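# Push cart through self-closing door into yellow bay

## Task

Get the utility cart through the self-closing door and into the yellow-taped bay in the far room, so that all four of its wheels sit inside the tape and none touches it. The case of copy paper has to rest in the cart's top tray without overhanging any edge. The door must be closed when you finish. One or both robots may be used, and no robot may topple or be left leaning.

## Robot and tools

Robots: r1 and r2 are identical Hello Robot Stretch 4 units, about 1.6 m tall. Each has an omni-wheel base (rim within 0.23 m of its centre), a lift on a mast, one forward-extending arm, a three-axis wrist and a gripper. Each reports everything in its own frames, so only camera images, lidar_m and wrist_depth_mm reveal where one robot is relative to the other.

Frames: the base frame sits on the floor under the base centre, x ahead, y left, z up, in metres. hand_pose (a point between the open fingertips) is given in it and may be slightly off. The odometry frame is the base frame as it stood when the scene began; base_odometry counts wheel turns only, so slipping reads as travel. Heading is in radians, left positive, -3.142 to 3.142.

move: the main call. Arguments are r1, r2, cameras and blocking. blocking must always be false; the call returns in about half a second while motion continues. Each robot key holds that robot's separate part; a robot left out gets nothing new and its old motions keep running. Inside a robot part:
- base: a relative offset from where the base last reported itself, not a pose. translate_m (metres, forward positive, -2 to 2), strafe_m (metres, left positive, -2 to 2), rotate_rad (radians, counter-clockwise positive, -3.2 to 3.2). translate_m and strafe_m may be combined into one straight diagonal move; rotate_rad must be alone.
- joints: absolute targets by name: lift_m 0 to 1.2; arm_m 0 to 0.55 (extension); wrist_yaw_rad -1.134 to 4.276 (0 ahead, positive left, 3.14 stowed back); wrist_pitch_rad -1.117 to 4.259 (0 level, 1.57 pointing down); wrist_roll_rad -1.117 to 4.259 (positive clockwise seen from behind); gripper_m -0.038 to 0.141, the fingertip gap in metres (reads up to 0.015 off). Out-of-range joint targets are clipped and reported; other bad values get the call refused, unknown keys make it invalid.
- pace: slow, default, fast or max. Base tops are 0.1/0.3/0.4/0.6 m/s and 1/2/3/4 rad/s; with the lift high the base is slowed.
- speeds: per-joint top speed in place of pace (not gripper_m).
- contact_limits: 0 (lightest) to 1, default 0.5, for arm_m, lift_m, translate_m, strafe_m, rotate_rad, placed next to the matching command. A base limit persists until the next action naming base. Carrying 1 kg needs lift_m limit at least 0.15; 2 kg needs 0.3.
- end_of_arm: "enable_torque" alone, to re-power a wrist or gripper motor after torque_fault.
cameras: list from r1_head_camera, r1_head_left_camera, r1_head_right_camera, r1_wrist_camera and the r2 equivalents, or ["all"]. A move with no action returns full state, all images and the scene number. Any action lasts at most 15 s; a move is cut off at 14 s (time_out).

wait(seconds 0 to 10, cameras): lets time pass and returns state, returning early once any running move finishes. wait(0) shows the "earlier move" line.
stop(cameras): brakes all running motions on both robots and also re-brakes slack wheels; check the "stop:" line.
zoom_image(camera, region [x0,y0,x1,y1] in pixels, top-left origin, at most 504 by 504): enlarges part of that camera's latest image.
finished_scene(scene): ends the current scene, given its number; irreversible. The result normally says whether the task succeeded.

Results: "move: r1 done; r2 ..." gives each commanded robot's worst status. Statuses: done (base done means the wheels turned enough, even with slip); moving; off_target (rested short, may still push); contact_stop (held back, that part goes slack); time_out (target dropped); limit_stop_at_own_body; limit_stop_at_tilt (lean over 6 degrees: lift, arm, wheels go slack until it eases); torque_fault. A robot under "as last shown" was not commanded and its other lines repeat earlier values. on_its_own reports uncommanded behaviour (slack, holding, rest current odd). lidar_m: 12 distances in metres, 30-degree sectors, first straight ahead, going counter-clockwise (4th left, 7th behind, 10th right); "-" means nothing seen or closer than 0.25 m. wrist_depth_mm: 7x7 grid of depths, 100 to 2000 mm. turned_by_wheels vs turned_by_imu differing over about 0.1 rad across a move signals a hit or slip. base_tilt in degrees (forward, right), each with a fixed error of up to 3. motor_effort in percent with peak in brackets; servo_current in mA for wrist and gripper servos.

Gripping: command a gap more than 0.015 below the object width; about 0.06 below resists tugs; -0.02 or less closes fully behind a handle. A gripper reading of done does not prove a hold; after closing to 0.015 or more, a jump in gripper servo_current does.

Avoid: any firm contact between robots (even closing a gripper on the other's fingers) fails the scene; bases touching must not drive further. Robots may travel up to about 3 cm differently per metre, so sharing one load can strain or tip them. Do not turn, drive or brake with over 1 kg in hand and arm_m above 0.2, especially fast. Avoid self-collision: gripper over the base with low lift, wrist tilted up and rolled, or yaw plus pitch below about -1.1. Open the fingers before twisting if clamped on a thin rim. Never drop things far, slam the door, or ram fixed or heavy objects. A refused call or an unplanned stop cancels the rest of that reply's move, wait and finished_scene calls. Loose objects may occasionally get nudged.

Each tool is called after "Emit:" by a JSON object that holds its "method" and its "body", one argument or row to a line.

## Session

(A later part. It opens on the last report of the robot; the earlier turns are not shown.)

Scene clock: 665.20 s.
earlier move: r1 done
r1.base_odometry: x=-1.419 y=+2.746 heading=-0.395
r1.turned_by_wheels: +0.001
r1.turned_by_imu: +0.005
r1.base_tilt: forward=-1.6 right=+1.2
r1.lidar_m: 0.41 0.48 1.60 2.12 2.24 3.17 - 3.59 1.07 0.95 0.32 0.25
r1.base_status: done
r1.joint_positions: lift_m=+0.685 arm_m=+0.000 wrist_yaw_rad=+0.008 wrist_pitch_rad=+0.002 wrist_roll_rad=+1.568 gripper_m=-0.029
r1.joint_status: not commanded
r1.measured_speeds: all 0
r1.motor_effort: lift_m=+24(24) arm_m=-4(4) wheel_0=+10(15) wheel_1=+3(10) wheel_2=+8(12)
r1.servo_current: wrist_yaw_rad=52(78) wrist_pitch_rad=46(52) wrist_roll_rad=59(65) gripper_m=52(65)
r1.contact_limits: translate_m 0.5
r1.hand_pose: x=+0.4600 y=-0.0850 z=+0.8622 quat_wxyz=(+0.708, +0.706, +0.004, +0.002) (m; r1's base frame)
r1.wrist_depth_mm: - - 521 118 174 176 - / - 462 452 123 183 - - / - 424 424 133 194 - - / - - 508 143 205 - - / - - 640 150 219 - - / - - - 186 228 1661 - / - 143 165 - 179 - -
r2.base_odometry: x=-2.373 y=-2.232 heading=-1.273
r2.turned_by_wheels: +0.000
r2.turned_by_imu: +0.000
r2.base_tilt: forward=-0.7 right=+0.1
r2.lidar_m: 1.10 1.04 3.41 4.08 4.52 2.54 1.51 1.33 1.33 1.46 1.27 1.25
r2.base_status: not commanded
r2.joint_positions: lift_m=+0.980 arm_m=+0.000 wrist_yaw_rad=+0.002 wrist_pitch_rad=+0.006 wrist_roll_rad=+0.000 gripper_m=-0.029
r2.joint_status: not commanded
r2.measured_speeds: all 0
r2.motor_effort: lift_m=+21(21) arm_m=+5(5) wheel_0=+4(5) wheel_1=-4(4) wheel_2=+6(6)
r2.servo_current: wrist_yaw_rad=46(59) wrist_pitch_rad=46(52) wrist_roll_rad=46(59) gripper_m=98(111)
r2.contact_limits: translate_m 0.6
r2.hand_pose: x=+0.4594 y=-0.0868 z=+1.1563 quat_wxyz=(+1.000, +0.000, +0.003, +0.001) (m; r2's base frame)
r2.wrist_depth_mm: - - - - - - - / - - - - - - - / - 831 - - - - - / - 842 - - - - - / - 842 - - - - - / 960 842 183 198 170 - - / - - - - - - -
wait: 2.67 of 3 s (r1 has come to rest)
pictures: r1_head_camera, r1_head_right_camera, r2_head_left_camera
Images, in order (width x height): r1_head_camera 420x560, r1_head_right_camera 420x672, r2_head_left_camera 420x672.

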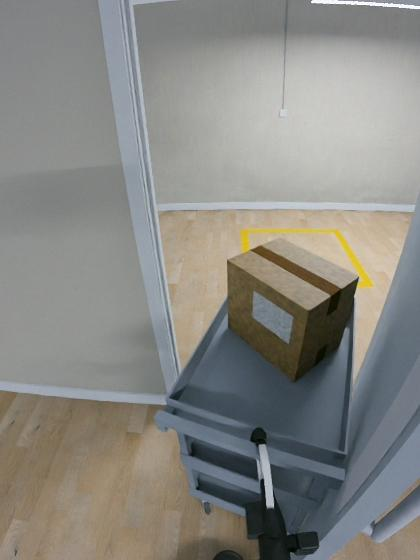

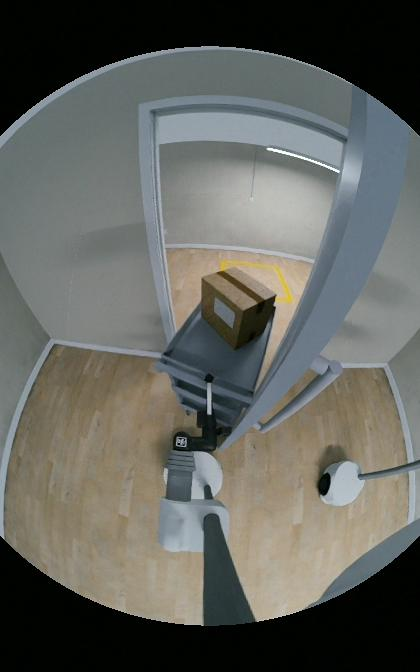

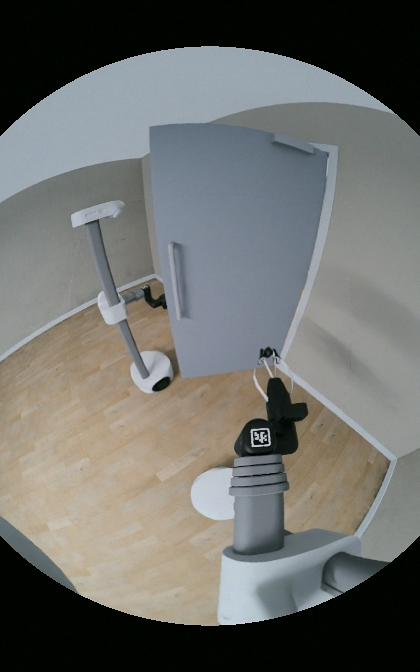

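Emit:
{"method": "move", "body": {
  "blocking": false,
  "r1": {"base":{"strafe_m":-0.14},"pace":"slow","contact_limits":{"strafe_m":0.8}}
}}

Emit:
{"method": "wait", "body": {
  "seconds": 2.5
}}

Emit:
{"method": "wait", "body": {
  "seconds": 0.1,
  "cameras": ["r1_head_camera","r1_head_right_camera","r1_head_left_camera","r1_wrist_camera"]
}}

Scene clock: 671.83 s.
move: r1 moving
r1.base_odometry: x=-1.425 y=+2.733 heading=-0.393
r1.turned_by_wheels: +0.002
r1.turned_by_imu: +0.002
r1.base_tilt: forward=-1.5 right=+1.2
r1.lidar_m: 0.42 0.48 1.59 2.14 2.29 3.21 - 3.54 1.05 0.95 0.34 0.25
r1.base_status: strafe_m moving
r1.joint_positions: lift_m=+0.685 arm_m=+0.000 wrist_yaw_rad=+0.009 wrist_pitch_rad=+0.002 wrist_roll_rad=+1.568 gripper_m=-0.029
r1.joint_status: not commanded
r1.measured_speeds: translate_m=-0.001 strafe_m=-0.055 rotate_rad=+0.008 lift_m=+0.000 arm_m=+0.000 wrist_yaw_rad=+0.000 wrist_pitch_rad=+0.000 wrist_roll_rad=+0.000
r1.motor_effort: lift_m=+24(24) arm_m=-4(4) wheel_0=+18(18) wheel_1=-2(6) wheel_2=+5(7)
r1.servo_current: wrist_yaw_rad=59(65) wrist_pitch_rad=39(46) wrist_roll_rad=59(59) gripper_m=52(65)
r1.contact_limits: strafe_m 0.8
r1.hand_pose: x=+0.4600 y=-0.0849 z=+0.8622 quat_wxyz=(+0.708, +0.706, +0.004, +0.002) (m; r1's base frame)
r1.wrist_depth_mm: - - 539 116 172 173 - / - 496 469 121 182 180 - / - 433 430 131 191 - - / - 535 496 141 204 - - / - - 621 149 217 - - / - - - - 226 1661 - / - 144 165 - 245 - -
r2: as last shown
r2.lidar_m: 1.08 1.05 3.41 4.06 4.54 2.57 1.49 1.33 1.33 1.45 1.26 1.26
r2.motor_effort: lift_m=+20(20) arm_m=+5(5) wheel_0=+4(5) wheel_1=-4(4) wheel_2=+6(6)
r2.servo_current: wrist_yaw_rad=52(59) wrist_pitch_rad=33(52) wrist_roll_rad=52(52) gripper_m=104(104)
r2.contact_limits: translate_m 0.6
r2.wrist_depth_mm: - - - - - - - / - - - - - - - / - 842 - - - - - / - 854 - - - - - / - 854 - - - - - / 946 842 183 198 170 - - / - - - - - - -
pictures: none

Scene clock: 673.87 s.
earlier move: r1 done
r1.base_odometry: x=-1.473 y=+2.617 heading=-0.393
r1.turned_by_wheels: +0.000
r1.turned_by_imu: +0.008
r1.base_tilt: forward=-1.6 right=+1.2
r1.lidar_m: 0.40 0.45 1.61 2.27 2.40 3.40 - 3.34 0.94 0.80 0.25 0.25
r1.base_status: done
r1.joint_positions: lift_m=+0.685 arm_m=+0.000 wrist_yaw_rad=+0.009 wrist_pitch_rad=+0.002 wrist_roll_rad=+1.568 gripper_m=-0.029
r1.joint_status: not commanded
r1.measured_speeds: all 0
r1.motor_effort: lift_m=+24(24) arm_m=-4(4) wheel_0=+13(28) wheel_1=-3(10) wheel_2=+7(8)
r1.servo_current: wrist_yaw_rad=52(78) wrist_pitch_rad=39(52) wrist_roll_rad=46(59) gripper_m=59(65)
r1.contact_limits: strafe_m 0.8
r1.hand_pose: x=+0.4601 y=-0.0849 z=+0.8622 quat_wxyz=(+0.708, +0.706, +0.004, +0.002) (m; r1's base frame)
r1.wrist_depth_mm: - - - - 200 225 421 / - - - - 205 - - / - - 504 151 211 - - / - 455 452 157 216 - - / - - 508 161 224 - - / - - 564 186 228 - - / - - 177 - 239 - -
r2.base_odometry: x=-2.373 y=-2.232 heading=-1.273
r2.turned_by_wheels: +0.000
r2.turned_by_imu: +0.000
r2.base_tilt: forward=-0.6 right=+0.1
r2.lidar_m: 1.00 0.91 3.41 4.07 4.52 2.57 1.54 1.32 1.33 1.47 1.27 1.20
r2.base_status: not commanded
r2.joint_positions: lift_m=+0.980 arm_m=+0.000 wrist_yaw_rad=+0.002 wrist_pitch_rad=+0.006 wrist_roll_rad=+0.000 gripper_m=-0.029
r2.joint_status: not commanded
r2.measured_speeds: all 0
r2.motor_effort: lift_m=+20(21) arm_m=+5(5) wheel_0=+4(5) wheel_1=-4(4) wheel_2=+6(6)
r2.servo_current: wrist_yaw_rad=52(65) wrist_pitch_rad=46(52) wrist_roll_rad=39(59) gripper_m=104(111)
r2.contact_limits: translate_m 0.6
r2.hand_pose: x=+0.4594 y=-0.0868 z=+1.1563 quat_wxyz=(+1.000, +0.000, +0.003, +0.001) (m; r2's base frame)
r2.wrist_depth_mm: - - - - - - - / - - - - - - - / - 723 - - - - - / - 723 - - - - - / - 732 - - - - - / 831 676 183 198 170 - - / - 741 - - - - -
wait: 2.03 of 2.5 s (r1 has come to rest)
pictures: none

Scene clock: 673.97 s.
r1.base_odometry: x=-1.473 y=+2.617 heading=-0.393
r1.turned_by_wheels: +0.000
r1.turned_by_imu: +0.000
r1.base_tilt: forward=-1.6 right=+1.3
r1.lidar_m: 0.40 0.45 1.59 2.26 2.39 3.40 - 3.33 0.93 0.81 0.25 0.25
r1.base_status: done
r1.joint_positions: lift_m=+0.685 arm_m=+0.000 wrist_yaw_rad=+0.009 wrist_pitch_rad=+0.002 wrist_roll_rad=+1.568 gripper_m=-0.029
r1.joint_status: not commanded
r1.measured_speeds: all 0
r1.motor_effort: lift_m=+24(24) arm_m=-4(4) wheel_0=+13(28) wheel_1=-3(10) wheel_2=+7(8)
r1.servo_current: wrist_yaw_rad=46(78) wrist_pitch_rad=46(52) wrist_roll_rad=39(59) gripper_m=59(65)
r1.contact_limits: strafe_m 0.8
r1.hand_pose: x=+0.4601 y=-0.0849 z=+0.8622 quat_wxyz=(+0.708, +0.706, +0.004, +0.002) (m; r1's base frame)
r1.wrist_depth_mm: - - - - 200 225 424 / - - - - 206 - - / - - 500 151 211 - - / - 459 449 156 217 - - / - - 517 161 224 - - / - - 564 186 229 - - / - - 177 - 237 - -
r2.base_odometry: x=-2.373 y=-2.232 heading=-1.273
r2.turned_by_wheels: +0.000
r2.turned_by_imu: +0.000
r2.base_tilt: forward=-0.7 right=+0.1
r2.lidar_m: 1.00 0.92 3.42 4.07 4.54 2.58 1.51 1.33 1.33 1.46 1.27 1.21
r2.base_status: not commanded
r2.joint_positions: lift_m=+0.980 arm_m=+0.000 wrist_yaw_rad=+0.002 wrist_pitch_rad=+0.006 wrist_roll_rad=+0.000 gripper_m=-0.029
r2.joint_status: not commanded
r2.measured_speeds: all 0
r2.motor_effort: lift_m=+20(21) arm_m=+5(5) wheel_0=+4(5) wheel_1=-4(4) wheel_2=+6(6)
r2.servo_current: wrist_yaw_rad=39(65) wrist_pitch_rad=46(52) wrist_roll_rad=46(59) gripper_m=104(111)
r2.contact_limits: translate_m 0.6
r2.hand_pose: x=+0.4594 y=-0.0868 z=+1.1563 quat_wxyz=(+1.000, +0.000, +0.003, +0.001) (m; r2's base frame)
r2.wrist_depth_mm: - - - - - - - / - - - - - - - / - 723 - - - - - / - 732 - - - - - / - 732 - - - - - / 831 683 183 198 171 - - / - 750 - - - - -
wait: 0.10 s; no rest
pictures: r1_head_camera, r1_head_left_camera, r1_head_right_camera, r1_wrist_camera
Images, in order (width x height): r1_head_camera 420x560, r1_head_left_camera 420x672, r1_head_right_camera 420x672, r1_wrist_camera 616x392.

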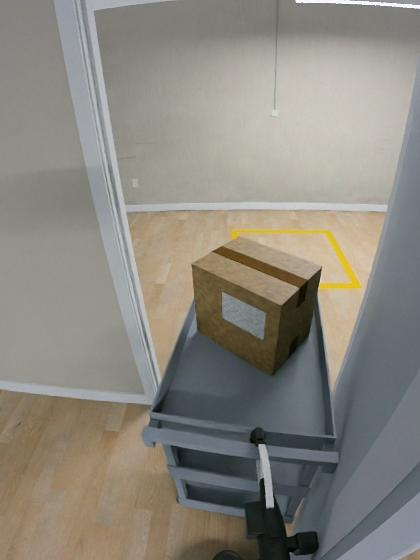

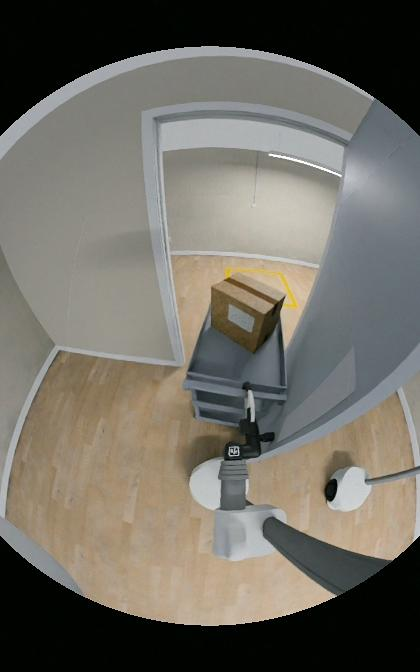

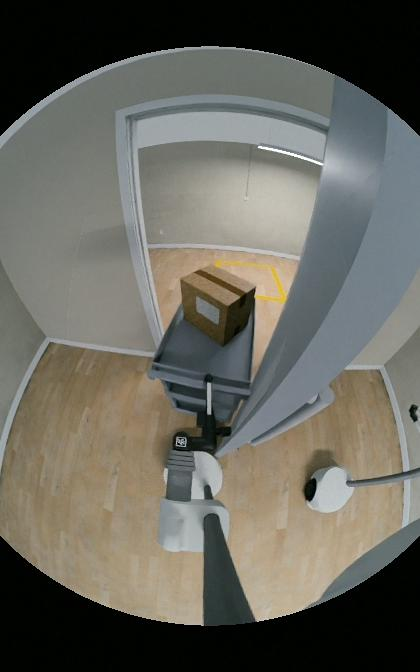

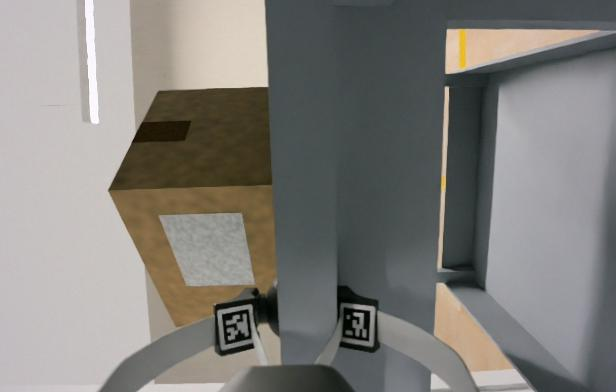

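Emit:
{"method": "move", "body": {
  "blocking": false,
  "r1": {"base":{"translate_m":0.35},"pace":"default","contact_limits":{"translate_m":0.5}}
}}

Emit:
{"method": "wait", "body": {
  "seconds": 2.5
}}

Emit:
{"method": "wait", "body": {
  "seconds": 0.1,
  "cameras": ["r1_head_camera","r1_head_right_camera","r1_head_left_camera"]
}}

Scene clock: 685.23 s.
move: r1 contact_stop
r1.base_odometry: x=-1.452 y=+2.615 heading=-0.377
r1.turned_by_wheels: +0.016
r1.turned_by_imu: -0.004
r1.base_tilt: forward=-1.6 right=+1.3
r1.lidar_m: 0.40 0.42 1.58 2.27 2.41 3.37 - 3.36 0.93 0.85 0.27 0.25
r1.base_status: translate_m contact_stop
r1.joint_positions: lift_m=+0.685 arm_m=+0.000 wrist_yaw_rad=+0.009 wrist_pitch_rad=+0.002 wrist_roll_rad=+1.568 gripper_m=-0.029
r1.joint_status: not commanded
r1.measured_speeds: translate_m=+0.005 strafe_m=+0.028 rotate_rad=+0.136 lift_m=+0.000 arm_m=+0.000 wrist_yaw_rad=+0.000 wrist_pitch_rad=+0.000 wrist_roll_rad=+0.000
r1.on_its_own: the wheels are slack since a contact_stop
r1.motor_effort: lift_m=+24(24) arm_m=-1(4) wheel_0=+8(31) wheel_1=+1(7) wheel_2=-10(22)
r1.servo_current: wrist_yaw_rad=59(59) wrist_pitch_rad=46(46) wrist_roll_rad=33(59) gripper_m=59(65)
r1.contact_limits: translate_m 0.5
r1.hand_pose: x=+0.4600 y=-0.0849 z=+0.8622 quat_wxyz=(+0.708, +0.706, +0.004, +0.002) (m; r1's base frame)
r1.wrist_depth_mm: - - - - 203 209 1098 / - - - - 208 768 - / - - 521 154 213 - - / - 459 455 158 219 - - / - - 500 162 225 - - / - - 549 185 229 - - / - - 179 - 236 - -
r2: as last shown
r2.lidar_m: 1.00 0.91 3.43 4.11 4.52 2.56 1.51 1.33 1.34 1.47 1.25 1.20
r2.motor_effort: lift_m=+20(21) arm_m=+5(5) wheel_0=+4(4) wheel_1=-4(4) wheel_2=+6(6)
r2.servo_current: wrist_yaw_rad=39(52) wrist_pitch_rad=46(52) wrist_roll_rad=59(59) gripper_m=104(104)
r2.contact_limits: translate_m 0.6
r2.wrist_depth_mm: - - - - - - - / - - - - - - - / - 741 - - - - - / - 723 - - - - - / - 683 - - - - - / 842 691 183 198 171 - - / - 759 - - - - -
pictures: none

not run: a stop that you did not command came earlier in this reply.

not run: a stop that you did not command came earlier in this reply.

Emit:
{"method": "stop", "body": {
  "cameras": ["r2_wrist_camera","r2_head_camera","r1_head_camera","r1_head_right_camera","r1_head_left_camera"]
}}

Scene clock: 693.10 s.
earlier move: r1 contact_stop
stop: r1's wheels hold again
r1.base_odometry: x=-1.446 y=+2.622 heading=-0.327
r1.turned_by_wheels: +0.049
r1.turned_by_imu: +0.049
r1.base_tilt: forward=-1.6 right=+1.2
r1.lidar_m: 0.40 0.45 1.68 2.27 2.43 3.56 - 3.23 0.93 0.84 0.25 0.25
r1.base_status: translate_m contact_stop (by the wheels' count: +0.024 of +0.350)
r1.joint_positions: lift_m=+0.685 arm_m=+0.000 wrist_yaw_rad=+0.005 wrist_pitch_rad=+0.002 wrist_roll_rad=+1.568 gripper_m=-0.029
r1.joint_status: not commanded
r1.measured_speeds: all 0
r1.motor_effort: lift_m=+24(24) arm_m=+2(4) wheel_0=+0(31) wheel_1=+0(7) wheel_2=+0(22)
r1.servo_current: wrist_yaw_rad=52(65) wrist_pitch_rad=39(46) wrist_roll_rad=52(65) gripper_m=52(65)
r1.contact_limits: translate_m 0.5
r1.hand_pose: x=+0.4597 y=-0.0860 z=+0.8622 quat_wxyz=(+0.708, +0.706, +0.002, +0.001) (m; r1's base frame)
r1.wrist_depth_mm: - - - - 193 208 - / - - 564 144 200 - - / - 508 477 148 207 - - / - 473 459 154 216 - - / - - 544 160 223 - - / - - 185 - 184 - - / - 153 181 124 239 133 -
r2.base_odometry: x=-2.373 y=-2.232 heading=-1.273
r2.turned_by_wheels: +0.000
r2.turned_by_imu: +0.001
r2.base_tilt: forward=-0.7 right=+0.1
r2.lidar_m: 1.03 0.94 3.44 4.07 4.54 2.54 1.53 1.31 1.33 1.44 1.27 1.20
r2.base_status: not commanded
r2.joint_positions: lift_m=+0.980 arm_m=+0.000 wrist_yaw_rad=+0.002 wrist_pitch_rad=+0.006 wrist_roll_rad=+0.000 gripper_m=-0.029
r2.joint_status: not commanded
r2.measured_speeds: all 0
r2.motor_effort: lift_m=+20(21) arm_m=+5(5) wheel_0=+4(5) wheel_1=-4(4) wheel_2=+6(6)
r2.servo_current: wrist_yaw_rad=33(59) wrist_pitch_rad=46(52) wrist_roll_rad=59(59) gripper_m=98(111)
r2.contact_limits: translate_m 0.6
r2.hand_pose: x=+0.4594 y=-0.0868 z=+1.1563 quat_wxyz=(+1.000, +0.000, +0.003, +0.001) (m; r2's base frame)
r2.wrist_depth_mm: - - - - - - - / - - - - - - - / - 750 - - - - - / - 750 - - - - - / - 707 - - - - - / 866 723 183 198 170 - - / - 768 - - - - -
pictures: r1_head_camera, r1_head_left_camera, r1_head_right_camera, r2_head_camera, r2_wrist_camera
Images, in order (width x height): r1_head_camera 420x560, r1_head_left_camera 420x672, r1_head_right_camera 420x672, r2_head_camera 420x560, r2_wrist_camera 616x392.

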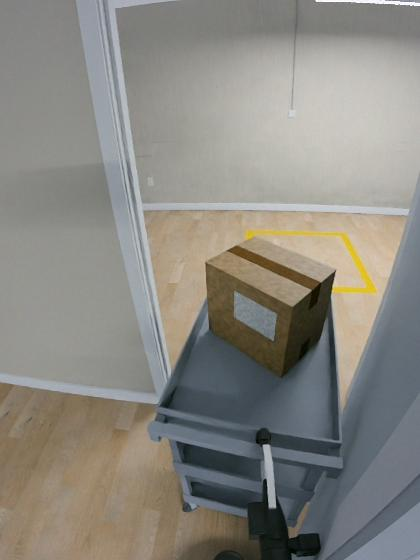

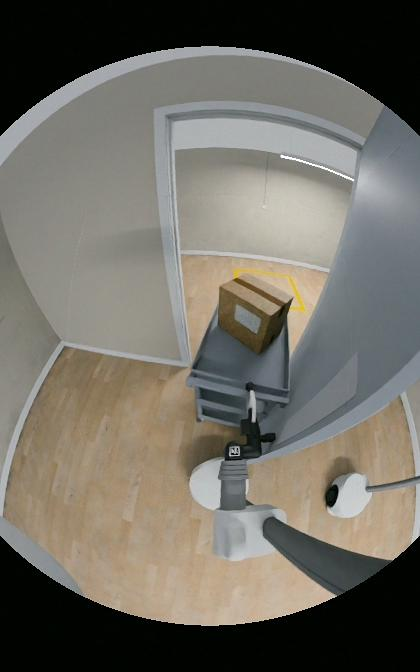

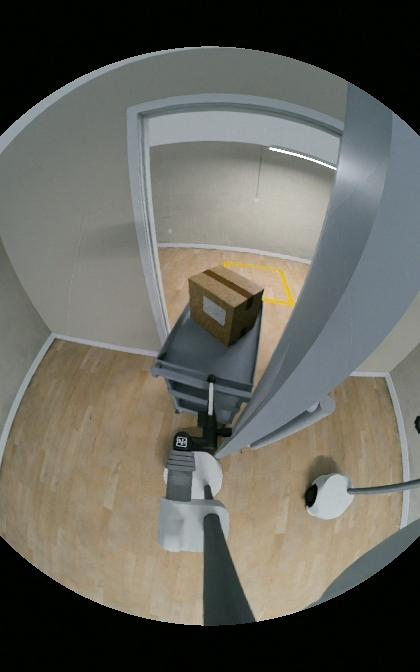

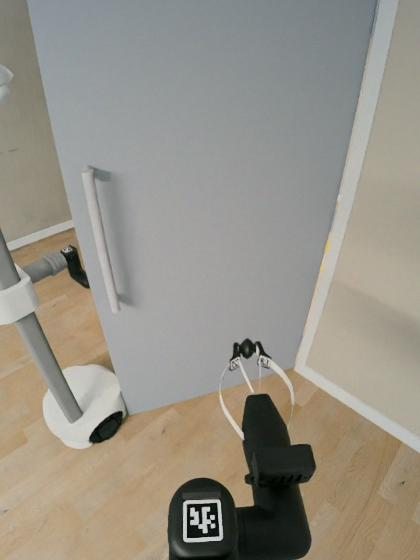

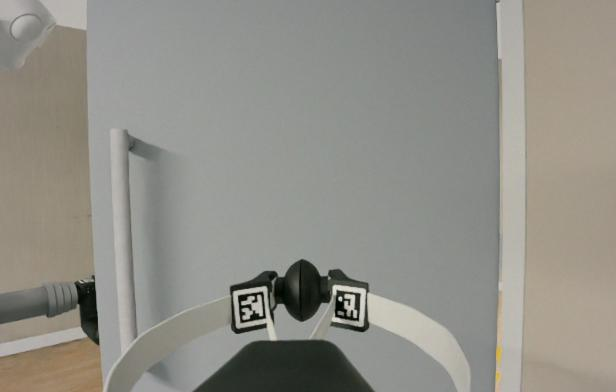

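Emit:
{"method": "move", "body": {
  "blocking": false,
  "r2": {"base":{"translate_m":0.12,"strafe_m":0.33},"joints":{"gripper_m":0.11},"pace":"default"}
}}

Emit:
{"method": "wait", "body": {
  "seconds": 3
}}

Emit:
{"method": "wait", "body": {
  "seconds": 0.3,
  "cameras": ["r2_wrist_camera","r2_head_camera"]
}}

Scene clock: 708.50 s.
move: r2 moving
r1: as last shown
r1.turned_by_wheels: +0.000
r1.turned_by_imu: +0.000
r1.lidar_m: 0.40 0.45 1.67 2.27 2.41 3.57 - 3.25 0.91 0.80 0.25 0.25
r1.motor_effort: lift_m=+23(24) arm_m=+0(0) wheel_0=+0(1) wheel_1=+0(0) wheel_2=+0(0)
r1.servo_current: wrist_yaw_rad=52(85) wrist_pitch_rad=33(46) wrist_roll_rad=33(52) gripper_m=52(65)
r1.contact_limits: translate_m 0.5
r1.wrist_depth_mm: - - - - 193 208 - / - - 569 143 201 - - / - 512 477 147 207 - - / - 469 455 154 215 - - / - - 544 159 222 - - / - - 185 - 183 - - / - 153 181 124 240 133 -
r2.base_odometry: x=-2.341 y=-2.233 heading=-1.273
r2.turned_by_wheels: +0.000
r2.turned_by_imu: +0.000
r2.base_tilt: forward=-0.7 right=+0.1
r2.lidar_m: 0.95 0.90 3.41 4.05 4.52 2.62 1.55 1.35 1.36 1.44 1.28 1.22
r2.base_status: translate_m moving; strafe_m moving
r2.joint_positions: lift_m=+0.980 arm_m=+0.000 wrist_yaw_rad=+0.002 wrist_pitch_rad=+0.006 wrist_roll_rad=+0.000 gripper_m=-0.003
r2.joint_status: gripper_m moving
r2.measured_speeds: translate_m=+0.041 strafe_m=+0.114 rotate_rad=-0.003 lift_m=+0.000 arm_m=+0.000 wrist_yaw_rad=+0.000 wrist_pitch_rad=+0.000 wrist_roll_rad=+0.000
r2.motor_effort: lift_m=+20(21) arm_m=+5(5) wheel_0=-9(11) wheel_1=+10(11) wheel_2=-6(8)
r2.servo_current: wrist_yaw_rad=46(59) wrist_pitch_rad=46(52) wrist_roll_rad=33(52) gripper_m=98(104)
r2.hand_pose: x=+0.4594 y=-0.0868 z=+1.1563 quat_wxyz=(+1.000, +0.000, +0.003, +0.001) (m; r2's base frame)
r2.wrist_depth_mm: - - - - - - - / - - - - - - - / - 741 - - - - - / - 750 - - - - - / - 750 - - - - - / 842 750 181 191 175 - - / - 768 - - - - -
pictures: none

Scene clock: 710.63 s.
earlier move: r2 done
r1.base_odometry: x=-1.446 y=+2.622 heading=-0.327
r1.turned_by_wheels: +0.000
r1.turned_by_imu: +0.000
r1.base_tilt: forward=-1.6 right=+1.3
r1.lidar_m: 0.42 0.47 1.64 2.25 2.42 3.56 - 3.24 0.56 0.50 0.25 0.26
r1.base_status: not commanded
r1.joint_positions: lift_m=+0.685 arm_m=+0.000 wrist_yaw_rad=+0.005 wrist_pitch_rad=+0.002 wrist_roll_rad=+1.568 gripper_m=-0.029
r1.joint_status: not commanded
r1.measured_speeds: all 0
r1.motor_effort: lift_m=+23(24) arm_m=-1(1) wheel_0=-1(1) wheel_1=+0(0) wheel_2=+0(0)
r1.servo_current: wrist_yaw_rad=46(85) wrist_pitch_rad=52(52) wrist_roll_rad=20(65) gripper_m=59(65)
r1.contact_limits: translate_m 0.5
r1.hand_pose: x=+0.4597 y=-0.0860 z=+0.8622 quat_wxyz=(+0.708, +0.706, +0.002, +0.001) (m; r1's base frame)
r1.wrist_depth_mm: - - - - 193 206 - / - - 564 144 200 - - / - 508 473 147 206 - - / - 469 455 154 216 - - / - - 535 159 223 - - / - - 185 - 184 - - / - 153 182 125 239 133 -
r2.base_odometry: x=-2.022 y=-2.249 heading=-1.273
r2.turned_by_wheels: +0.000
r2.turned_by_imu: +0.001
r2.base_tilt: forward=-0.7 right=+0.1
r2.lidar_m: 0.70 0.67 3.10 3.72 4.38 3.09 1.87 1.62 1.65 1.65 1.44 0.98
r2.base_status: done
r2.joint_positions: lift_m=+0.980 arm_m=+0.000 wrist_yaw_rad=+0.002 wrist_pitch_rad=+0.006 wrist_roll_rad=+0.000 gripper_m=+0.110
r2.joint_status: all done
r2.measured_speeds: all 0
r2.motor_effort: lift_m=+21(21) arm_m=+5(5) wheel_0=-3(13) wheel_1=+2(13) wheel_2=-5(9)
r2.servo_current: wrist_yaw_rad=46(59) wrist_pitch_rad=46(52) wrist_roll_rad=52(59) gripper_m=52(117)
r2.hand_pose: x=+0.4594 y=-0.0868 z=+1.1563 quat_wxyz=(+1.000, +0.000, +0.003, +0.001) (m; r2's base frame)
r2.wrist_depth_mm: 484 - - - - - - / 492 - - - - - - / 496 - - - - - - / 496 - - 569 - - - / 496 - - 574 - - - / 488 597 195 569 189 - - / 466 496 750 - - - -
wait: 2.13 of 3 s (r2 has come to rest)
pictures: none

Scene clock: 710.93 s.
r1.base_odometry: x=-1.446 y=+2.622 heading=-0.327
r1.turned_by_wheels: +0.000
r1.turned_by_imu: +0.000
r1.base_tilt: forward=-1.6 right=+1.2
r1.lidar_m: 0.39 0.45 1.67 2.26 2.44 3.56 - 3.24 0.55 0.48 0.26 0.25
r1.base_status: not commanded
r1.joint_positions: lift_m=+0.685 arm_m=+0.000 wrist_yaw_rad=+0.005 wrist_pitch_rad=+0.002 wrist_roll_rad=+1.568 gripper_m=-0.029
r1.joint_status: not commanded
r1.measured_speeds: all 0
r1.motor_effort: lift_m=+23(24) arm_m=-2(1) wheel_0=+0(1) wheel_1=+0(0) wheel_2=+0(0)
r1.servo_current: wrist_yaw_rad=52(85) wrist_pitch_rad=33(52) wrist_roll_rad=59(65) gripper_m=52(65)
r1.contact_limits: translate_m 0.5
r1.hand_pose: x=+0.4597 y=-0.0860 z=+0.8622 quat_wxyz=(+0.708, +0.706, +0.002, +0.001) (m; r1's base frame)
r1.wrist_depth_mm: - - - - 193 207 - / - - 559 144 200 - - / - 504 477 147 206 - - / - 469 455 154 215 - - / - - 530 159 224 - - / - - 186 - 184 - - / - 151 182 124 240 133 -
r2.base_odometry: x=-2.022 y=-2.249 heading=-1.273
r2.turned_by_wheels: +0.000
r2.turned_by_imu: +0.000
r2.base_tilt: forward=-0.7 right=+0.0
r2.lidar_m: 0.71 0.66 3.13 3.73 4.36 3.08 1.83 1.64 1.66 1.65 1.44 0.98
r2.base_status: done
r2.joint_positions: lift_m=+0.980 arm_m=+0.000 wrist_yaw_rad=+0.002 wrist_pitch_rad=+0.006 wrist_roll_rad=+0.000 gripper_m=+0.110
r2.joint_status: all done
r2.measured_speeds: all 0
r2.motor_effort: lift_m=+20(21) arm_m=+5(5) wheel_0=-4(13) wheel_1=+2(13) wheel_2=-6(9)
r2.servo_current: wrist_yaw_rad=46(59) wrist_pitch_rad=52(52) wrist_roll_rad=46(59) gripper_m=52(117)
r2.hand_pose: x=+0.4594 y=-0.0868 z=+1.1563 quat_wxyz=(+1.000, +0.000, +0.003, +0.001) (m; r2's base frame)
r2.wrist_depth_mm: 477 - - - - - - / 492 - - - - - - / 496 - - - - - - / 496 - - 569 - - - / 496 - - 569 - - - / 488 597 196 569 189 - - / 462 500 741 - - - -
wait: 0.30 s; at rest by 0.27 s
pictures: r2_head_camera, r2_wrist_camera
Images, in order (width x height): r2_head_camera 420x560, r2_wrist_camera 616x392.

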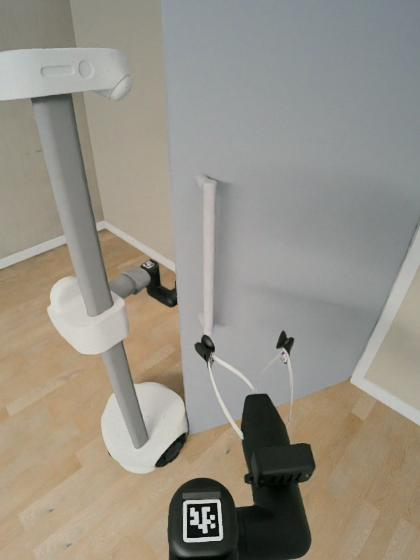

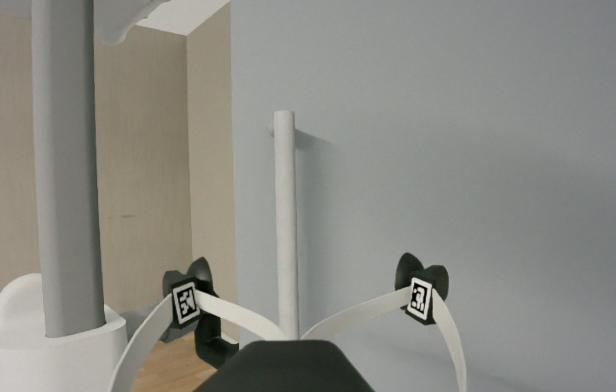

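Emit:
{"method": "move", "body": {
  "blocking": false,
  "r2": {"base":{"strafe_m":0.02},"joints":{"arm_m":0.33},"pace":"slow","contact_limits":{"arm_m":0.1}}
}}

Emit:
{"method": "wait", "body": {
  "seconds": 1
}}

Emit:
{"method": "wait", "body": {
  "seconds": 4
}}

Emit:
{"method": "wait", "body": {
  "seconds": 0.1,
  "cameras": ["r2_wrist_camera","r2_head_camera"]
}}

Scene clock: 717.40 s.
move: r2 moving
r1: as last shown
r1.base_tilt: forward=-1.6 right=+1.3
r1.lidar_m: 0.40 0.46 1.65 2.26 2.43 3.55 - 3.27 0.56 0.45 0.25 0.25
r1.motor_effort: lift_m=+24(24) arm_m=-4(4) wheel_0=+0(1) wheel_1=+0(0) wheel_2=+0(0)
r1.servo_current: wrist_yaw_rad=52(59) wrist_pitch_rad=46(46) wrist_roll_rad=46(59) gripper_m=59(65)
r1.contact_limits: translate_m 0.5
r1.wrist_depth_mm: - - - - 192 207 - / - - 564 144 200 - - / - 508 473 148 207 - - / - 469 455 154 214 - - / - - 530 159 223 - - / - - 185 - 183 - - / - 152 182 125 240 133 -
r2.base_odometry: x=-2.009 y=-2.245 heading=-1.273
r2.turned_by_wheels: +0.000
r2.turned_by_imu: +0.000
r2.base_tilt: forward=-0.7 right=+0.1
r2.lidar_m: 0.69 0.69 3.09 3.71 4.36 3.13 1.87 1.64 1.65 1.69 1.43 0.99
r2.base_status: strafe_m moving
r2.joint_positions: lift_m=+0.980 arm_m=+0.012 wrist_yaw_rad=+0.002 wrist_pitch_rad=+0.006 wrist_roll_rad=+0.000 gripper_m=+0.110
r2.joint_status: arm_m moving
r2.measured_speeds: translate_m=+0.000 strafe_m=+0.042 rotate_rad=-0.001 lift_m=+0.000 arm_m=+0.049 wrist_yaw_rad=+0.000 wrist_pitch_rad=+0.000 wrist_roll_rad=+0.000
r2.motor_effort: lift_m=+20(21) arm_m=+8(13) wheel_0=-6(10) wheel_1=+6(9) wheel_2=+0(5)
r2.servo_current: wrist_yaw_rad=46(46) wrist_pitch_rad=46(59) wrist_roll_rad=46(59) gripper_m=52(59)
r2.contact_limits: arm_m 0.1
r2.hand_pose: x=+0.4719 y=-0.0868 z=+1.1563 quat_wxyz=(+1.000, +0.000, +0.003, +0.001) (m; r2's base frame)
r2.wrist_depth_mm: 477 - - - - - - / 477 - - - - - - / 480 - - 549 - - - / 484 - - 559 - - - / 480 - - - - - - / 469 539 195 162 189 - - / 449 496 732 - - - -
pictures: none

Scene clock: 718.40 s.
earlier move: r2 moving
r1.base_odometry: x=-1.446 y=+2.622 heading=-0.327
r1.turned_by_wheels: +0.000
r1.turned_by_imu: +0.000
r1.base_tilt: forward=-1.6 right=+1.2
r1.lidar_m: 0.41 0.46 1.66 2.25 2.40 3.56 - 3.25 0.59 0.36 0.25 0.25
r1.base_status: not commanded
r1.joint_positions: lift_m=+0.685 arm_m=+0.000 wrist_yaw_rad=+0.005 wrist_pitch_rad=+0.002 wrist_roll_rad=+1.568 gripper_m=-0.029
r1.joint_status: not commanded
r1.measured_speeds: all 0
r1.motor_effort: lift_m=+23(24) arm_m=-3(4) wheel_0=+0(1) wheel_1=+0(0) wheel_2=+0(0)
r1.servo_current: wrist_yaw_rad=65(65) wrist_pitch_rad=52(52) wrist_roll_rad=39(59) gripper_m=59(65)
r1.contact_limits: translate_m 0.5
r1.hand_pose: x=+0.4597 y=-0.0860 z=+0.8622 quat_wxyz=(+0.708, +0.706, +0.002, +0.001) (m; r1's base frame)
r1.wrist_depth_mm: - - - - 193 207 - / - - 569 144 200 - - / - 504 473 147 207 - - / - 469 455 154 215 - - / - - 535 159 223 - - / - - 186 - 183 - - / - 152 181 124 240 133 -
r2.base_odometry: x=-2.003 y=-2.244 heading=-1.273
r2.turned_by_wheels: +0.000
r2.turned_by_imu: +0.000
r2.base_tilt: forward=-0.7 right=+0.1
r2.lidar_m: 0.67 0.68 3.09 3.71 4.35 3.12 1.88 1.67 1.67 1.63 1.46 0.98
r2.base_status: done
r2.joint_positions: lift_m=+0.980 arm_m=+0.100 wrist_yaw_rad=+0.002 wrist_pitch_rad=+0.006 wrist_roll_rad=+0.000 gripper_m=+0.110
r2.joint_status: arm_m moving
r2.measured_speeds: translate_m=+0.000 strafe_m=+0.000 rotate_rad=+0.000 lift_m=+0.000 arm_m=+0.100 wrist_yaw_rad=+0.000 wrist_pitch_rad=+0.000 wrist_roll_rad=+0.000
r2.motor_effort: lift_m=+20(21) arm_m=+7(13) wheel_0=-4(10) wheel_1=+6(9) wheel_2=+0(5)
r2.servo_current: wrist_yaw_rad=59(65) wrist_pitch_rad=46(59) wrist_roll_rad=46(65) gripper_m=59(59)
r2.contact_limits: arm_m 0.1
r2.hand_pose: x=+0.5596 y=-0.0868 z=+1.1563 quat_wxyz=(+1.000, +0.000, +0.003, +0.001) (m; r2's base frame)
r2.wrist_depth_mm: 394 - - - - - - / 397 - - - - - - / 399 - - 462 - - - / 397 - - 466 - - - / 399 - - 469 - - - / 402 - 195 162 189 - - / 402 535 647 - - - -
wait: 1.00 s; no rest
pictures: none

Scene clock: 721.50 s.
earlier move: r2 done
r1.base_odometry: x=-1.446 y=+2.622 heading=-0.327
r1.turned_by_wheels: +0.000
r1.turned_by_imu: +0.000
r1.base_tilt: forward=-1.6 right=+1.3
r1.lidar_m: 0.40 0.46 1.64 2.24 2.45 3.57 - 3.25 0.42 0.30 0.25 0.25
r1.base_status: not commanded
r1.joint_positions: lift_m=+0.685 arm_m=+0.000 wrist_yaw_rad=+0.005 wrist_pitch_rad=+0.002 wrist_roll_rad=+1.568 gripper_m=-0.029
r1.joint_status: not commanded
r1.measured_speeds: all 0
r1.motor_effort: lift_m=+23(24) arm_m=-3(4) wheel_0=+0(1) wheel_1=+0(0) wheel_2=+0(0)
r1.servo_current: wrist_yaw_rad=59(72) wrist_pitch_rad=33(52) wrist_roll_rad=46(65) gripper_m=59(65)
r1.contact_limits: translate_m 0.5
r1.hand_pose: x=+0.4597 y=-0.0860 z=+0.8622 quat_wxyz=(+0.708, +0.706, +0.002, +0.001) (m; r1's base frame)
r1.wrist_depth_mm: - - - - 193 207 - / - - 574 144 200 - - / - 508 473 148 206 - - / - 469 455 154 215 - - / - - 535 159 224 - - / - - 185 - 183 - - / - 153 182 125 241 133 -
r2.base_odometry: x=-2.003 y=-2.244 heading=-1.273
r2.turned_by_wheels: +0.000
r2.turned_by_imu: +0.000
r2.base_tilt: forward=-0.7 right=+0.1
r2.lidar_m: 0.68 0.70 3.11 3.69 4.37 3.14 1.88 1.66 1.65 1.63 1.45 0.97
r2.base_status: done
r2.joint_positions: lift_m=+0.980 arm_m=+0.330 wrist_yaw_rad=+0.002 wrist_pitch_rad=+0.006 wrist_roll_rad=+0.000 gripper_m=+0.110
r2.joint_status: all done
r2.measured_speeds: all 0
r2.motor_effort: lift_m=+21(21) arm_m=+7(13) wheel_0=-4(10) wheel_1=+5(9) wheel_2=+0(5)
r2.servo_current: wrist_yaw_rad=46(65) wrist_pitch_rad=46(59) wrist_roll_rad=46(65) gripper_m=46(59)
r2.contact_limits: arm_m 0.1
r2.hand_pose: x=+0.7893 y=-0.0868 z=+1.1563 quat_wxyz=(+1.000, +0.000, +0.003, +0.001) (m; r2's base frame)
r2.wrist_depth_mm: - - 296 317 338 359 384 / - - 297 320 340 362 379 / - - 298 322 342 366 392 / - - 300 322 343 366 394 / - - 298 329 343 368 397 / - - 205 327 200 375 397 / - - 306 - 357 373 402
wait: 3.10 of 4 s (r2 has come to rest)
pictures: none

Scene clock: 721.60 s.
r1.base_odometry: x=-1.446 y=+2.622 heading=-0.327
r1.turned_by_wheels: +0.000
r1.turned_by_imu: +0.000
r1.base_tilt: forward=-1.6 right=+1.3
r1.lidar_m: 0.41 0.45 1.64 2.27 2.42 3.54 - 3.23 0.40 0.29 0.25 0.25
r1.base_status: not commanded
r1.joint_positions: lift_m=+0.685 arm_m=+0.000 wrist_yaw_rad=+0.005 wrist_pitch_rad=+0.002 wrist_roll_rad=+1.568 gripper_m=-0.029
r1.joint_status: not commanded
r1.measured_speeds: all 0
r1.motor_effort: lift_m=+23(24) arm_m=-4(4) wheel_0=-1(1) wheel_1=+0(0) wheel_2=+0(0)
r1.servo_current: wrist_yaw_rad=33(72) wrist_pitch_rad=39(52) wrist_roll_rad=39(65) gripper_m=59(65)
r1.contact_limits: translate_m 0.5
r1.hand_pose: x=+0.4597 y=-0.0860 z=+0.8622 quat_wxyz=(+0.708, +0.706, +0.002, +0.001) (m; r1's base frame)
r1.wrist_depth_mm: - - - - 193 207 - / - - 559 144 200 - - / - 508 477 148 206 - - / - 466 459 154 215 - - / - - 535 159 222 - - / - - 185 - 184 - - / - 152 182 124 240 133 -
r2.base_odometry: x=-2.003 y=-2.244 heading=-1.273
r2.turned_by_wheels: +0.000
r2.turned_by_imu: +0.000
r2.base_tilt: forward=-0.7 right=+0.1
r2.lidar_m: 0.70 0.68 3.09 3.68 4.35 3.14 1.87 1.66 1.65 1.65 1.46 0.95
r2.base_status: done
r2.joint_positions: lift_m=+0.980 arm_m=+0.330 wrist_yaw_rad=+0.002 wrist_pitch_rad=+0.006 wrist_roll_rad=+0.000 gripper_m=+0.110
r2.joint_status: all done
r2.measured_speeds: all 0
r2.motor_effort: lift_m=+20(21) arm_m=+7(13) wheel_0=-4(10) wheel_1=+6(9) wheel_2=+0(5)
r2.servo_current: wrist_yaw_rad=39(65) wrist_pitch_rad=46(59) wrist_roll_rad=52(65) gripper_m=52(59)
r2.contact_limits: arm_m 0.1
r2.hand_pose: x=+0.7893 y=-0.0868 z=+1.1563 quat_wxyz=(+1.000, +0.000, +0.003, +0.001) (m; r2's base frame)
r2.wrist_depth_mm: - - 294 317 338 359 382 / - - 297 320 340 364 382 / - - 300 322 340 364 389 / - - 300 324 343 368 389 / - - 298 327 340 370 394 / - - 205 325 200 375 399 / - - 306 - 355 373 399
wait: 0.10 s; no rest
pictures: r2_head_camera, r2_wrist_camera
Images, in order (width x height): r2_head_camera 420x560, r2_wrist_camera 616x392.

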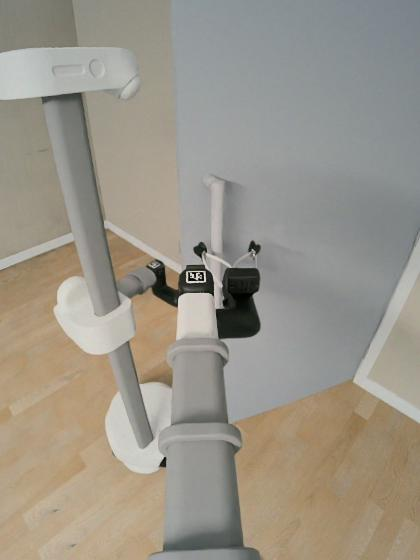

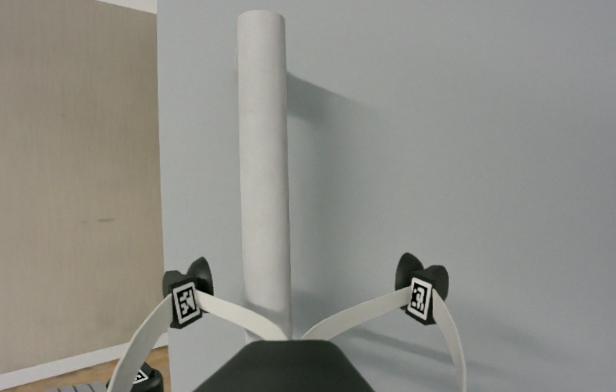

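Emit:
{"method": "move", "body": {
  "blocking": false,
  "r2": {"base":{"strafe_m":0.02},"joints":{"arm_m":0.39},"pace":"slow","contact_limits":{"arm_m":0.1}}
}}

Emit:
{"method": "wait", "body": {
  "seconds": 0.8
}}

Emit:
{"method": "wait", "body": {
  "seconds": 1
}}

Emit:
{"method": "move", "body": {
  "blocking": false,
  "r2": {"joints":{"gripper_m":-0.035}}
}}

Emit:
{"method": "wait", "body": {
  "seconds": 2
}}

Emit:
{"method": "wait", "body": {
  "seconds": 0.1,
  "cameras": ["r2_wrist_camera","r2_head_camera","r1_head_right_camera"]
}}

Scene clock: 730.37 s.
move: r2 moving
r1: as last shown
r1.lidar_m: 0.40 0.46 1.68 2.26 2.44 3.59 - 3.27 0.40 0.30 0.25 0.25
r1.motor_effort: lift_m=+23(24) arm_m=-3(4) wheel_0=+0(0) wheel_1=+0(0) wheel_2=+0(0)
r1.servo_current: wrist_yaw_rad=59(65) wrist_pitch_rad=46(46) wrist_roll_rad=39(59) gripper_m=59(59)
r1.contact_limits: translate_m 0.5
r1.wrist_depth_mm: - - - - 193 207 - / - - 574 144 200 - - / - 512 473 147 207 - - / - 469 459 154 215 - - / - - 530 159 222 - - / - - 185 - 184 - - / - 152 181 125 240 133 -
r2.base_odometry: x=-1.990 y=-2.240 heading=-1.273
r2.turned_by_wheels: +0.000
r2.turned_by_imu: +0.000
r2.base_tilt: forward=-0.7 right=+0.1
r2.lidar_m: 0.68 0.67 3.09 3.67 4.34 3.12 1.91 1.67 1.67 1.68 1.44 0.99
r2.base_status: strafe_m moving
r2.joint_positions: lift_m=+0.980 arm_m=+0.342 wrist_yaw_rad=+0.002 wrist_pitch_rad=+0.006 wrist_roll_rad=+0.000 gripper_m=+0.110
r2.joint_status: arm_m moving
r2.measured_speeds: translate_m=+0.000 strafe_m=+0.041 rotate_rad=+0.000 lift_m=+0.000 arm_m=+0.049 wrist_yaw_rad=+0.000 wrist_pitch_rad=+0.000 wrist_roll_rad=+0.000
r2.motor_effort: lift_m=+20(21) arm_m=+8(11) wheel_0=-5(10) wheel_1=+6(9) wheel_2=-1(1)
r2.servo_current: wrist_yaw_rad=39(52) wrist_pitch_rad=46(52) wrist_roll_rad=46(52) gripper_m=52(59)
r2.contact_limits: arm_m 0.1
r2.hand_pose: x=+0.8019 y=-0.0868 z=+1.1563 quat_wxyz=(+1.000, +0.000, +0.003, +0.001) (m; r2's base frame)
r2.wrist_depth_mm: - - 283 301 324 347 366 / - - 286 306 324 347 368 / - - 287 224 327 351 373 / - - 287 310 329 351 377 / - - 291 314 327 355 377 / - - 203 226 200 359 377 / - - 290 - 342 362 384
pictures: none

Scene clock: 731.17 s.
earlier move: r2 moving
r1.base_odometry: x=-1.446 y=+2.622 heading=-0.327
r1.turned_by_wheels: +0.000
r1.turned_by_imu: +0.000
r1.base_tilt: forward=-1.6 right=+1.2
r1.lidar_m: 0.42 0.43 1.65 2.26 2.43 3.54 - 0.81 0.40 0.31 0.25 0.25
r1.base_status: not commanded
r1.joint_positions: lift_m=+0.685 arm_m=+0.000 wrist_yaw_rad=+0.005 wrist_pitch_rad=+0.002 wrist_roll_rad=+1.568 gripper_m=-0.029
r1.joint_status: not commanded
r1.measured_speeds: translate_m=+0.001 strafe_m=+0.001 rotate_rad=+0.004 lift_m=+0.000 arm_m=+0.000 wrist_yaw_rad=+0.000 wrist_pitch_rad=+0.000 wrist_roll_rad=+0.000
r1.motor_effort: lift_m=+23(24) arm_m=-4(4) wheel_0=+1(1) wheel_1=+0(0) wheel_2=+1(1)
r1.servo_current: wrist_yaw_rad=65(65) wrist_pitch_rad=39(46) wrist_roll_rad=59(59) gripper_m=59(65)
r1.contact_limits: translate_m 0.5
r1.hand_pose: x=+0.4597 y=-0.0860 z=+0.8622 quat_wxyz=(+0.708, +0.706, +0.002, +0.001) (m; r1's base frame)
r1.wrist_depth_mm: - - - - 193 210 - / - - 564 144 199 - - / - 504 473 147 206 - - / - 469 459 154 214 - - / - - 539 159 223 - - / - - 185 - 182 - - / - 152 178 125 240 134 -
r2.base_odometry: x=-1.984 y=-2.238 heading=-1.273
r2.turned_by_wheels: +0.000
r2.turned_by_imu: +0.000
r2.base_tilt: forward=-0.7 right=+0.1
r2.lidar_m: 0.70 0.69 3.08 3.69 4.34 3.14 1.89 1.67 1.68 1.67 1.47 0.94
r2.base_status: done
r2.joint_positions: lift_m=+0.980 arm_m=+0.387 wrist_yaw_rad=+0.002 wrist_pitch_rad=+0.006 wrist_roll_rad=+0.000 gripper_m=+0.110
r2.joint_status: arm_m moving
r2.measured_speeds: translate_m=+0.000 strafe_m=+0.000 rotate_rad=+0.001 lift_m=+0.000 arm_m=+0.025 wrist_yaw_rad=+0.000 wrist_pitch_rad=+0.000 wrist_roll_rad=+0.000
r2.motor_effort: lift_m=+20(21) arm_m=+12(12) wheel_0=-3(10) wheel_1=+5(9) wheel_2=+0(1)
r2.servo_current: wrist_yaw_rad=39(52) wrist_pitch_rad=46(52) wrist_roll_rad=52(52) gripper_m=59(59)
r2.contact_limits: arm_m 0.1
r2.hand_pose: x=+0.8461 y=-0.0868 z=+1.1563 quat_wxyz=(+1.000, +0.000, +0.003, +0.001) (m; r2's base frame)
r2.wrist_depth_mm: - - 242 262 276 297 315 / - - 244 185 279 296 317 / - - 246 178 281 300 320 / - - 248 185 282 301 322 / - - 249 180 281 304 325 / - - 198 181 192 309 325 / - - 250 - 293 309 332
wait: 0.80 s; no rest
pictures: none

Scene clock: 731.70 s.
earlier move: r2 done
r1.base_odometry: x=-1.446 y=+2.622 heading=-0.327
r1.turned_by_wheels: +0.001
r1.turned_by_imu: +0.001
r1.base_tilt: forward=-1.6 right=+1.2
r1.lidar_m: 0.42 0.45 1.67 2.26 2.45 3.54 - 0.79 0.38 0.30 0.25 0.25
r1.base_status: not commanded
r1.joint_positions: lift_m=+0.685 arm_m=+0.000 wrist_yaw_rad=+0.005 wrist_pitch_rad=+0.002 wrist_roll_rad=+1.568 gripper_m=-0.029
r1.joint_status: not commanded
r1.measured_speeds: all 0
r1.motor_effort: lift_m=+23(24) arm_m=-3(4) wheel_0=+6(6) wheel_1=-2(2) wheel_2=+6(6)
r1.servo_current: wrist_yaw_rad=46(65) wrist_pitch_rad=46(52) wrist_roll_rad=59(65) gripper_m=59(65)
r1.contact_limits: translate_m 0.5
r1.hand_pose: x=+0.4597 y=-0.0860 z=+0.8622 quat_wxyz=(+0.708, +0.706, +0.002, +0.001) (m; r1's base frame)
r1.wrist_depth_mm: - - - - 190 213 - / - - 549 142 198 - - / - 480 466 146 206 - - / - 480 462 153 214 - - / - - 544 158 222 - - / - - 186 - 183 - - / - 151 171 125 240 134 -
r2.base_odometry: x=-1.984 y=-2.238 heading=-1.273
r2.turned_by_wheels: +0.000
r2.turned_by_imu: +0.000
r2.base_tilt: forward=-0.7 right=+0.0
r2.lidar_m: 0.68 0.66 3.11 3.69 4.33 3.13 1.91 1.65 1.67 1.67 1.46 0.98
r2.base_status: done
r2.joint_positions: lift_m=+0.980 arm_m=+0.390 wrist_yaw_rad=+0.002 wrist_pitch_rad=+0.006 wrist_roll_rad=+0.000 gripper_m=+0.110
r2.joint_status: all done
r2.measured_speeds: all 0
r2.motor_effort: lift_m=+21(21) arm_m=+11(13) wheel_0=-2(10) wheel_1=+5(9) wheel_2=+0(1)
r2.servo_current: wrist_yaw_rad=52(65) wrist_pitch_rad=46(52) wrist_roll_rad=39(52) gripper_m=52(59)
r2.contact_limits: arm_m 0.1
r2.hand_pose: x=+0.8491 y=-0.0868 z=+1.1563 quat_wxyz=(+1.000, +0.000, +0.003, +0.001) (m; r2's base frame)
r2.wrist_depth_mm: - - 241 262 276 296 315 / - - 243 188 277 296 312 / - - 246 186 281 298 319 / - - 246 186 281 300 319 / - - 250 180 279 301 322 / - - 215 181 192 310 322 / - - 249 - 291 309 327
wait: 0.53 of 1 s (r2 has come to rest)
pictures: none

Scene clock: 732.20 s.
move: r2 moving
r1: as last shown
r1.turned_by_wheels: +0.000
r1.turned_by_imu: +0.000
r1.lidar_m: 0.42 0.47 1.65 2.24 2.43 3.57 - 0.81 0.38 0.30 0.25 0.25
r1.motor_effort: lift_m=+23(24) arm_m=-3(4) wheel_0=+6(7) wheel_1=-1(2) wheel_2=+6(6)
r1.servo_current: wrist_yaw_rad=78(78) wrist_pitch_rad=39(46) wrist_roll_rad=46(65) gripper_m=52(65)
r1.contact_limits: translate_m 0.5
r1.wrist_depth_mm: - - - - 190 213 - / - - 549 141 198 - - / - 484 466 146 205 - - / - 473 466 153 213 - - / - - 544 158 222 - - / - - 185 - 182 - - / - 151 171 125 241 135 -
r2.base_odometry: x=-1.984 y=-2.238 heading=-1.273
r2.turned_by_wheels: +0.000
r2.turned_by_imu: +0.000
r2.base_tilt: forward=-0.7 right=+0.1
r2.lidar_m: 0.67 0.69 3.06 3.66 4.35 3.16 1.90 1.67 1.66 1.64 1.46 0.99
r2.base_status: not commanded
r2.joint_positions: lift_m=+0.980 arm_m=+0.390 wrist_yaw_rad=+0.002 wrist_pitch_rad=+0.006 wrist_roll_rad=+0.000 gripper_m=+0.094
r2.joint_status: gripper_m moving
r2.measured_speeds: translate_m=+0.000 strafe_m=+0.001 rotate_rad=+0.002 lift_m=+0.000 arm_m=+0.000 wrist_yaw_rad=+0.000 wrist_pitch_rad=+0.000 wrist_roll_rad=+0.000
r2.motor_effort: lift_m=+20(21) arm_m=+11(11) wheel_0=+0(3) wheel_1=+5(5) wheel_2=+0(1)
r2.servo_current: wrist_yaw_rad=46(59) wrist_pitch_rad=39(52) wrist_roll_rad=52(59) gripper_m=130(130)
r2.contact_limits: arm_m 0.1
r2.hand_pose: x=+0.8491 y=-0.0868 z=+1.1563 quat_wxyz=(+1.000, +0.000, +0.003, +0.001) (m; r2's base frame)
r2.wrist_depth_mm: - - 240 177 273 290 309 / - - 243 179 276 291 310 / - - 244 178 276 293 312 / - - 246 179 278 297 314 / - - 249 179 276 298 315 / - - 247 181 195 303 317 / - - 248 - 289 304 320
pictures: none

Scene clock: 733.83 s.
earlier move: r2 done
r1.base_odometry: x=-1.446 y=+2.622 heading=-0.327
r1.turned_by_wheels: +0.000
r1.turned_by_imu: -0.001
r1.base_tilt: forward=-1.6 right=+1.3
r1.lidar_m: 0.39 0.44 1.66 2.26 2.42 3.57 - 0.82 0.38 0.28 0.25 0.25
r1.base_status: not commanded
r1.joint_positions: lift_m=+0.685 arm_m=+0.000 wrist_yaw_rad=+0.005 wrist_pitch_rad=+0.002 wrist_roll_rad=+1.568 gripper_m=-0.029
r1.joint_status: not commanded
r1.measured_speeds: all 0
r1.motor_effort: lift_m=+23(24) arm_m=-4(4) wheel_0=+4(7) wheel_1=-2(2) wheel_2=+3(6)
r1.servo_current: wrist_yaw_rad=46(78) wrist_pitch_rad=39(52) wrist_roll_rad=59(72) gripper_m=52(65)
r1.contact_limits: translate_m 0.5
r1.hand_pose: x=+0.4597 y=-0.0860 z=+0.8622 quat_wxyz=(+0.708, +0.706, +0.002, +0.001) (m; r1's base frame)
r1.wrist_depth_mm: - - - 138 193 198 - / - - 564 143 200 - - / - 504 473 147 207 - - / - 469 455 153 214 - - / - - 535 159 223 - - / - - 210 186 228 - - / - 152 172 129 240 - -
r2.base_odometry: x=-1.984 y=-2.238 heading=-1.273
r2.turned_by_wheels: +0.000
r2.turned_by_imu: +0.000
r2.base_tilt: forward=-0.6 right=+0.1
r2.lidar_m: 0.68 0.67 3.10 3.67 4.34 3.17 1.89 1.66 1.69 1.67 1.46 0.95
r2.base_status: not commanded
r2.joint_positions: lift_m=+0.980 arm_m=+0.390 wrist_yaw_rad=+0.006 wrist_pitch_rad=+0.006 wrist_roll_rad=+0.000 gripper_m=-0.033
r2.joint_status: all done
r2.measured_speeds: all 0
r2.motor_effort: lift_m=+20(21) arm_m=-4(11) wheel_0=+2(7) wheel_1=+1(5) wheel_2=+4(4)
r2.servo_current: wrist_yaw_rad=46(59) wrist_pitch_rad=46(52) wrist_roll_rad=59(59) gripper_m=124(260)
r2.contact_limits: arm_m 0.1
r2.hand_pose: x=+0.8498 y=-0.0858 z=+1.1563 quat_wxyz=(+1.000, +0.000, +0.003, +0.003) (m; r2's base frame)
r2.wrist_depth_mm: - - 229 160 258 274 291 / - - 231 162 259 276 290 / - - 232 163 260 278 297 / - - 233 166 264 281 298 / - - 236 165 266 283 298 / - - 185 166 180 286 303 / - - 236 - 270 291 304
wait: 1.63 of 2 s (r2 has come to rest)
pictures: none

Scene clock: 733.93 s.
r1.base_odometry: x=-1.446 y=+2.622 heading=-0.327
r1.turned_by_wheels: +0.000
r1.turned_by_imu: +0.000
r1.base_tilt: forward=-1.6 right=+1.3
r1.lidar_m: 0.38 0.47 1.69 2.26 2.40 3.55 - 0.80 0.39 0.31 0.25 0.25
r1.base_status: not commanded
r1.joint_positions: lift_m=+0.685 arm_m=+0.000 wrist_yaw_rad=+0.005 wrist_pitch_rad=+0.002 wrist_roll_rad=+1.568 gripper_m=-0.029
r1.joint_status: not commanded
r1.measured_speeds: all 0
r1.motor_effort: lift_m=+23(24) arm_m=-4(4) wheel_0=+5(7) wheel_1=-2(2) wheel_2=+3(6)
r1.servo_current: wrist_yaw_rad=52(78) wrist_pitch_rad=39(52) wrist_roll_rad=46(72) gripper_m=52(65)
r1.contact_limits: translate_m 0.5
r1.hand_pose: x=+0.4597 y=-0.0860 z=+0.8622 quat_wxyz=(+0.708, +0.706, +0.002, +0.001) (m; r1's base frame)
r1.wrist_depth_mm: - - - 138 192 197 - / - - 569 143 200 - - / - 504 473 147 206 - - / - 469 455 153 215 - - / - - 530 158 223 - - / - - 211 186 228 - - / - 151 172 129 239 - -
r2.base_odometry: x=-1.984 y=-2.238 heading=-1.273
r2.turned_by_wheels: +0.000
r2.turned_by_imu: +0.000
r2.base_tilt: forward=-0.6 right=+0.1
r2.lidar_m: 0.69 0.69 3.09 3.67 4.34 3.16 1.90 1.66 1.68 1.67 1.48 1.00
r2.base_status: not commanded
r2.joint_positions: lift_m=+0.980 arm_m=+0.390 wrist_yaw_rad=+0.006 wrist_pitch_rad=+0.006 wrist_roll_rad=+0.000 gripper_m=-0.033
r2.joint_status: all done
r2.measured_speeds: all 0
r2.motor_effort: lift_m=+20(21) arm_m=-4(11) wheel_0=+2(7) wheel_1=+1(5) wheel_2=+4(4)
r2.servo_current: wrist_yaw_rad=59(59) wrist_pitch_rad=46(52) wrist_roll_rad=46(59) gripper_m=130(260)
r2.contact_limits: arm_m 0.1
r2.hand_pose: x=+0.8498 y=-0.0858 z=+1.1563 quat_wxyz=(+1.000, +0.000, +0.003, +0.003) (m; r2's base frame)
r2.wrist_depth_mm: - - 228 160 257 276 291 / - - 230 162 259 277 291 / - - 233 163 260 279 296 / - - 233 166 264 281 298 / - - 235 165 265 282 298 / - - 185 166 180 285 303 / - - 236 - 270 291 304
wait: 0.10 s; no rest
pictures: r1_head_right_camera, r2_head_camera, r2_wrist_camera
Images, in order (width x height): r1_head_right_camera 420x672, r2_head_camera 420x560, r2_wrist_camera 616x392.

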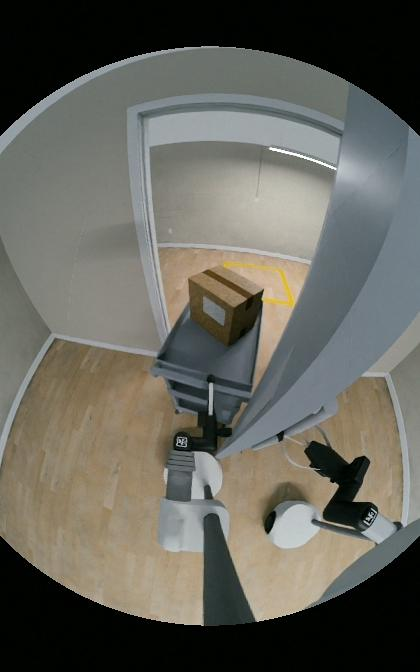

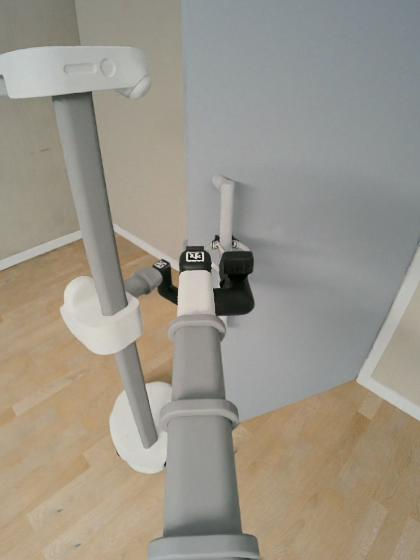

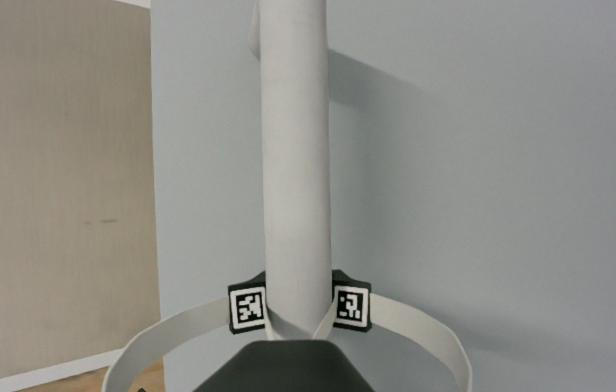

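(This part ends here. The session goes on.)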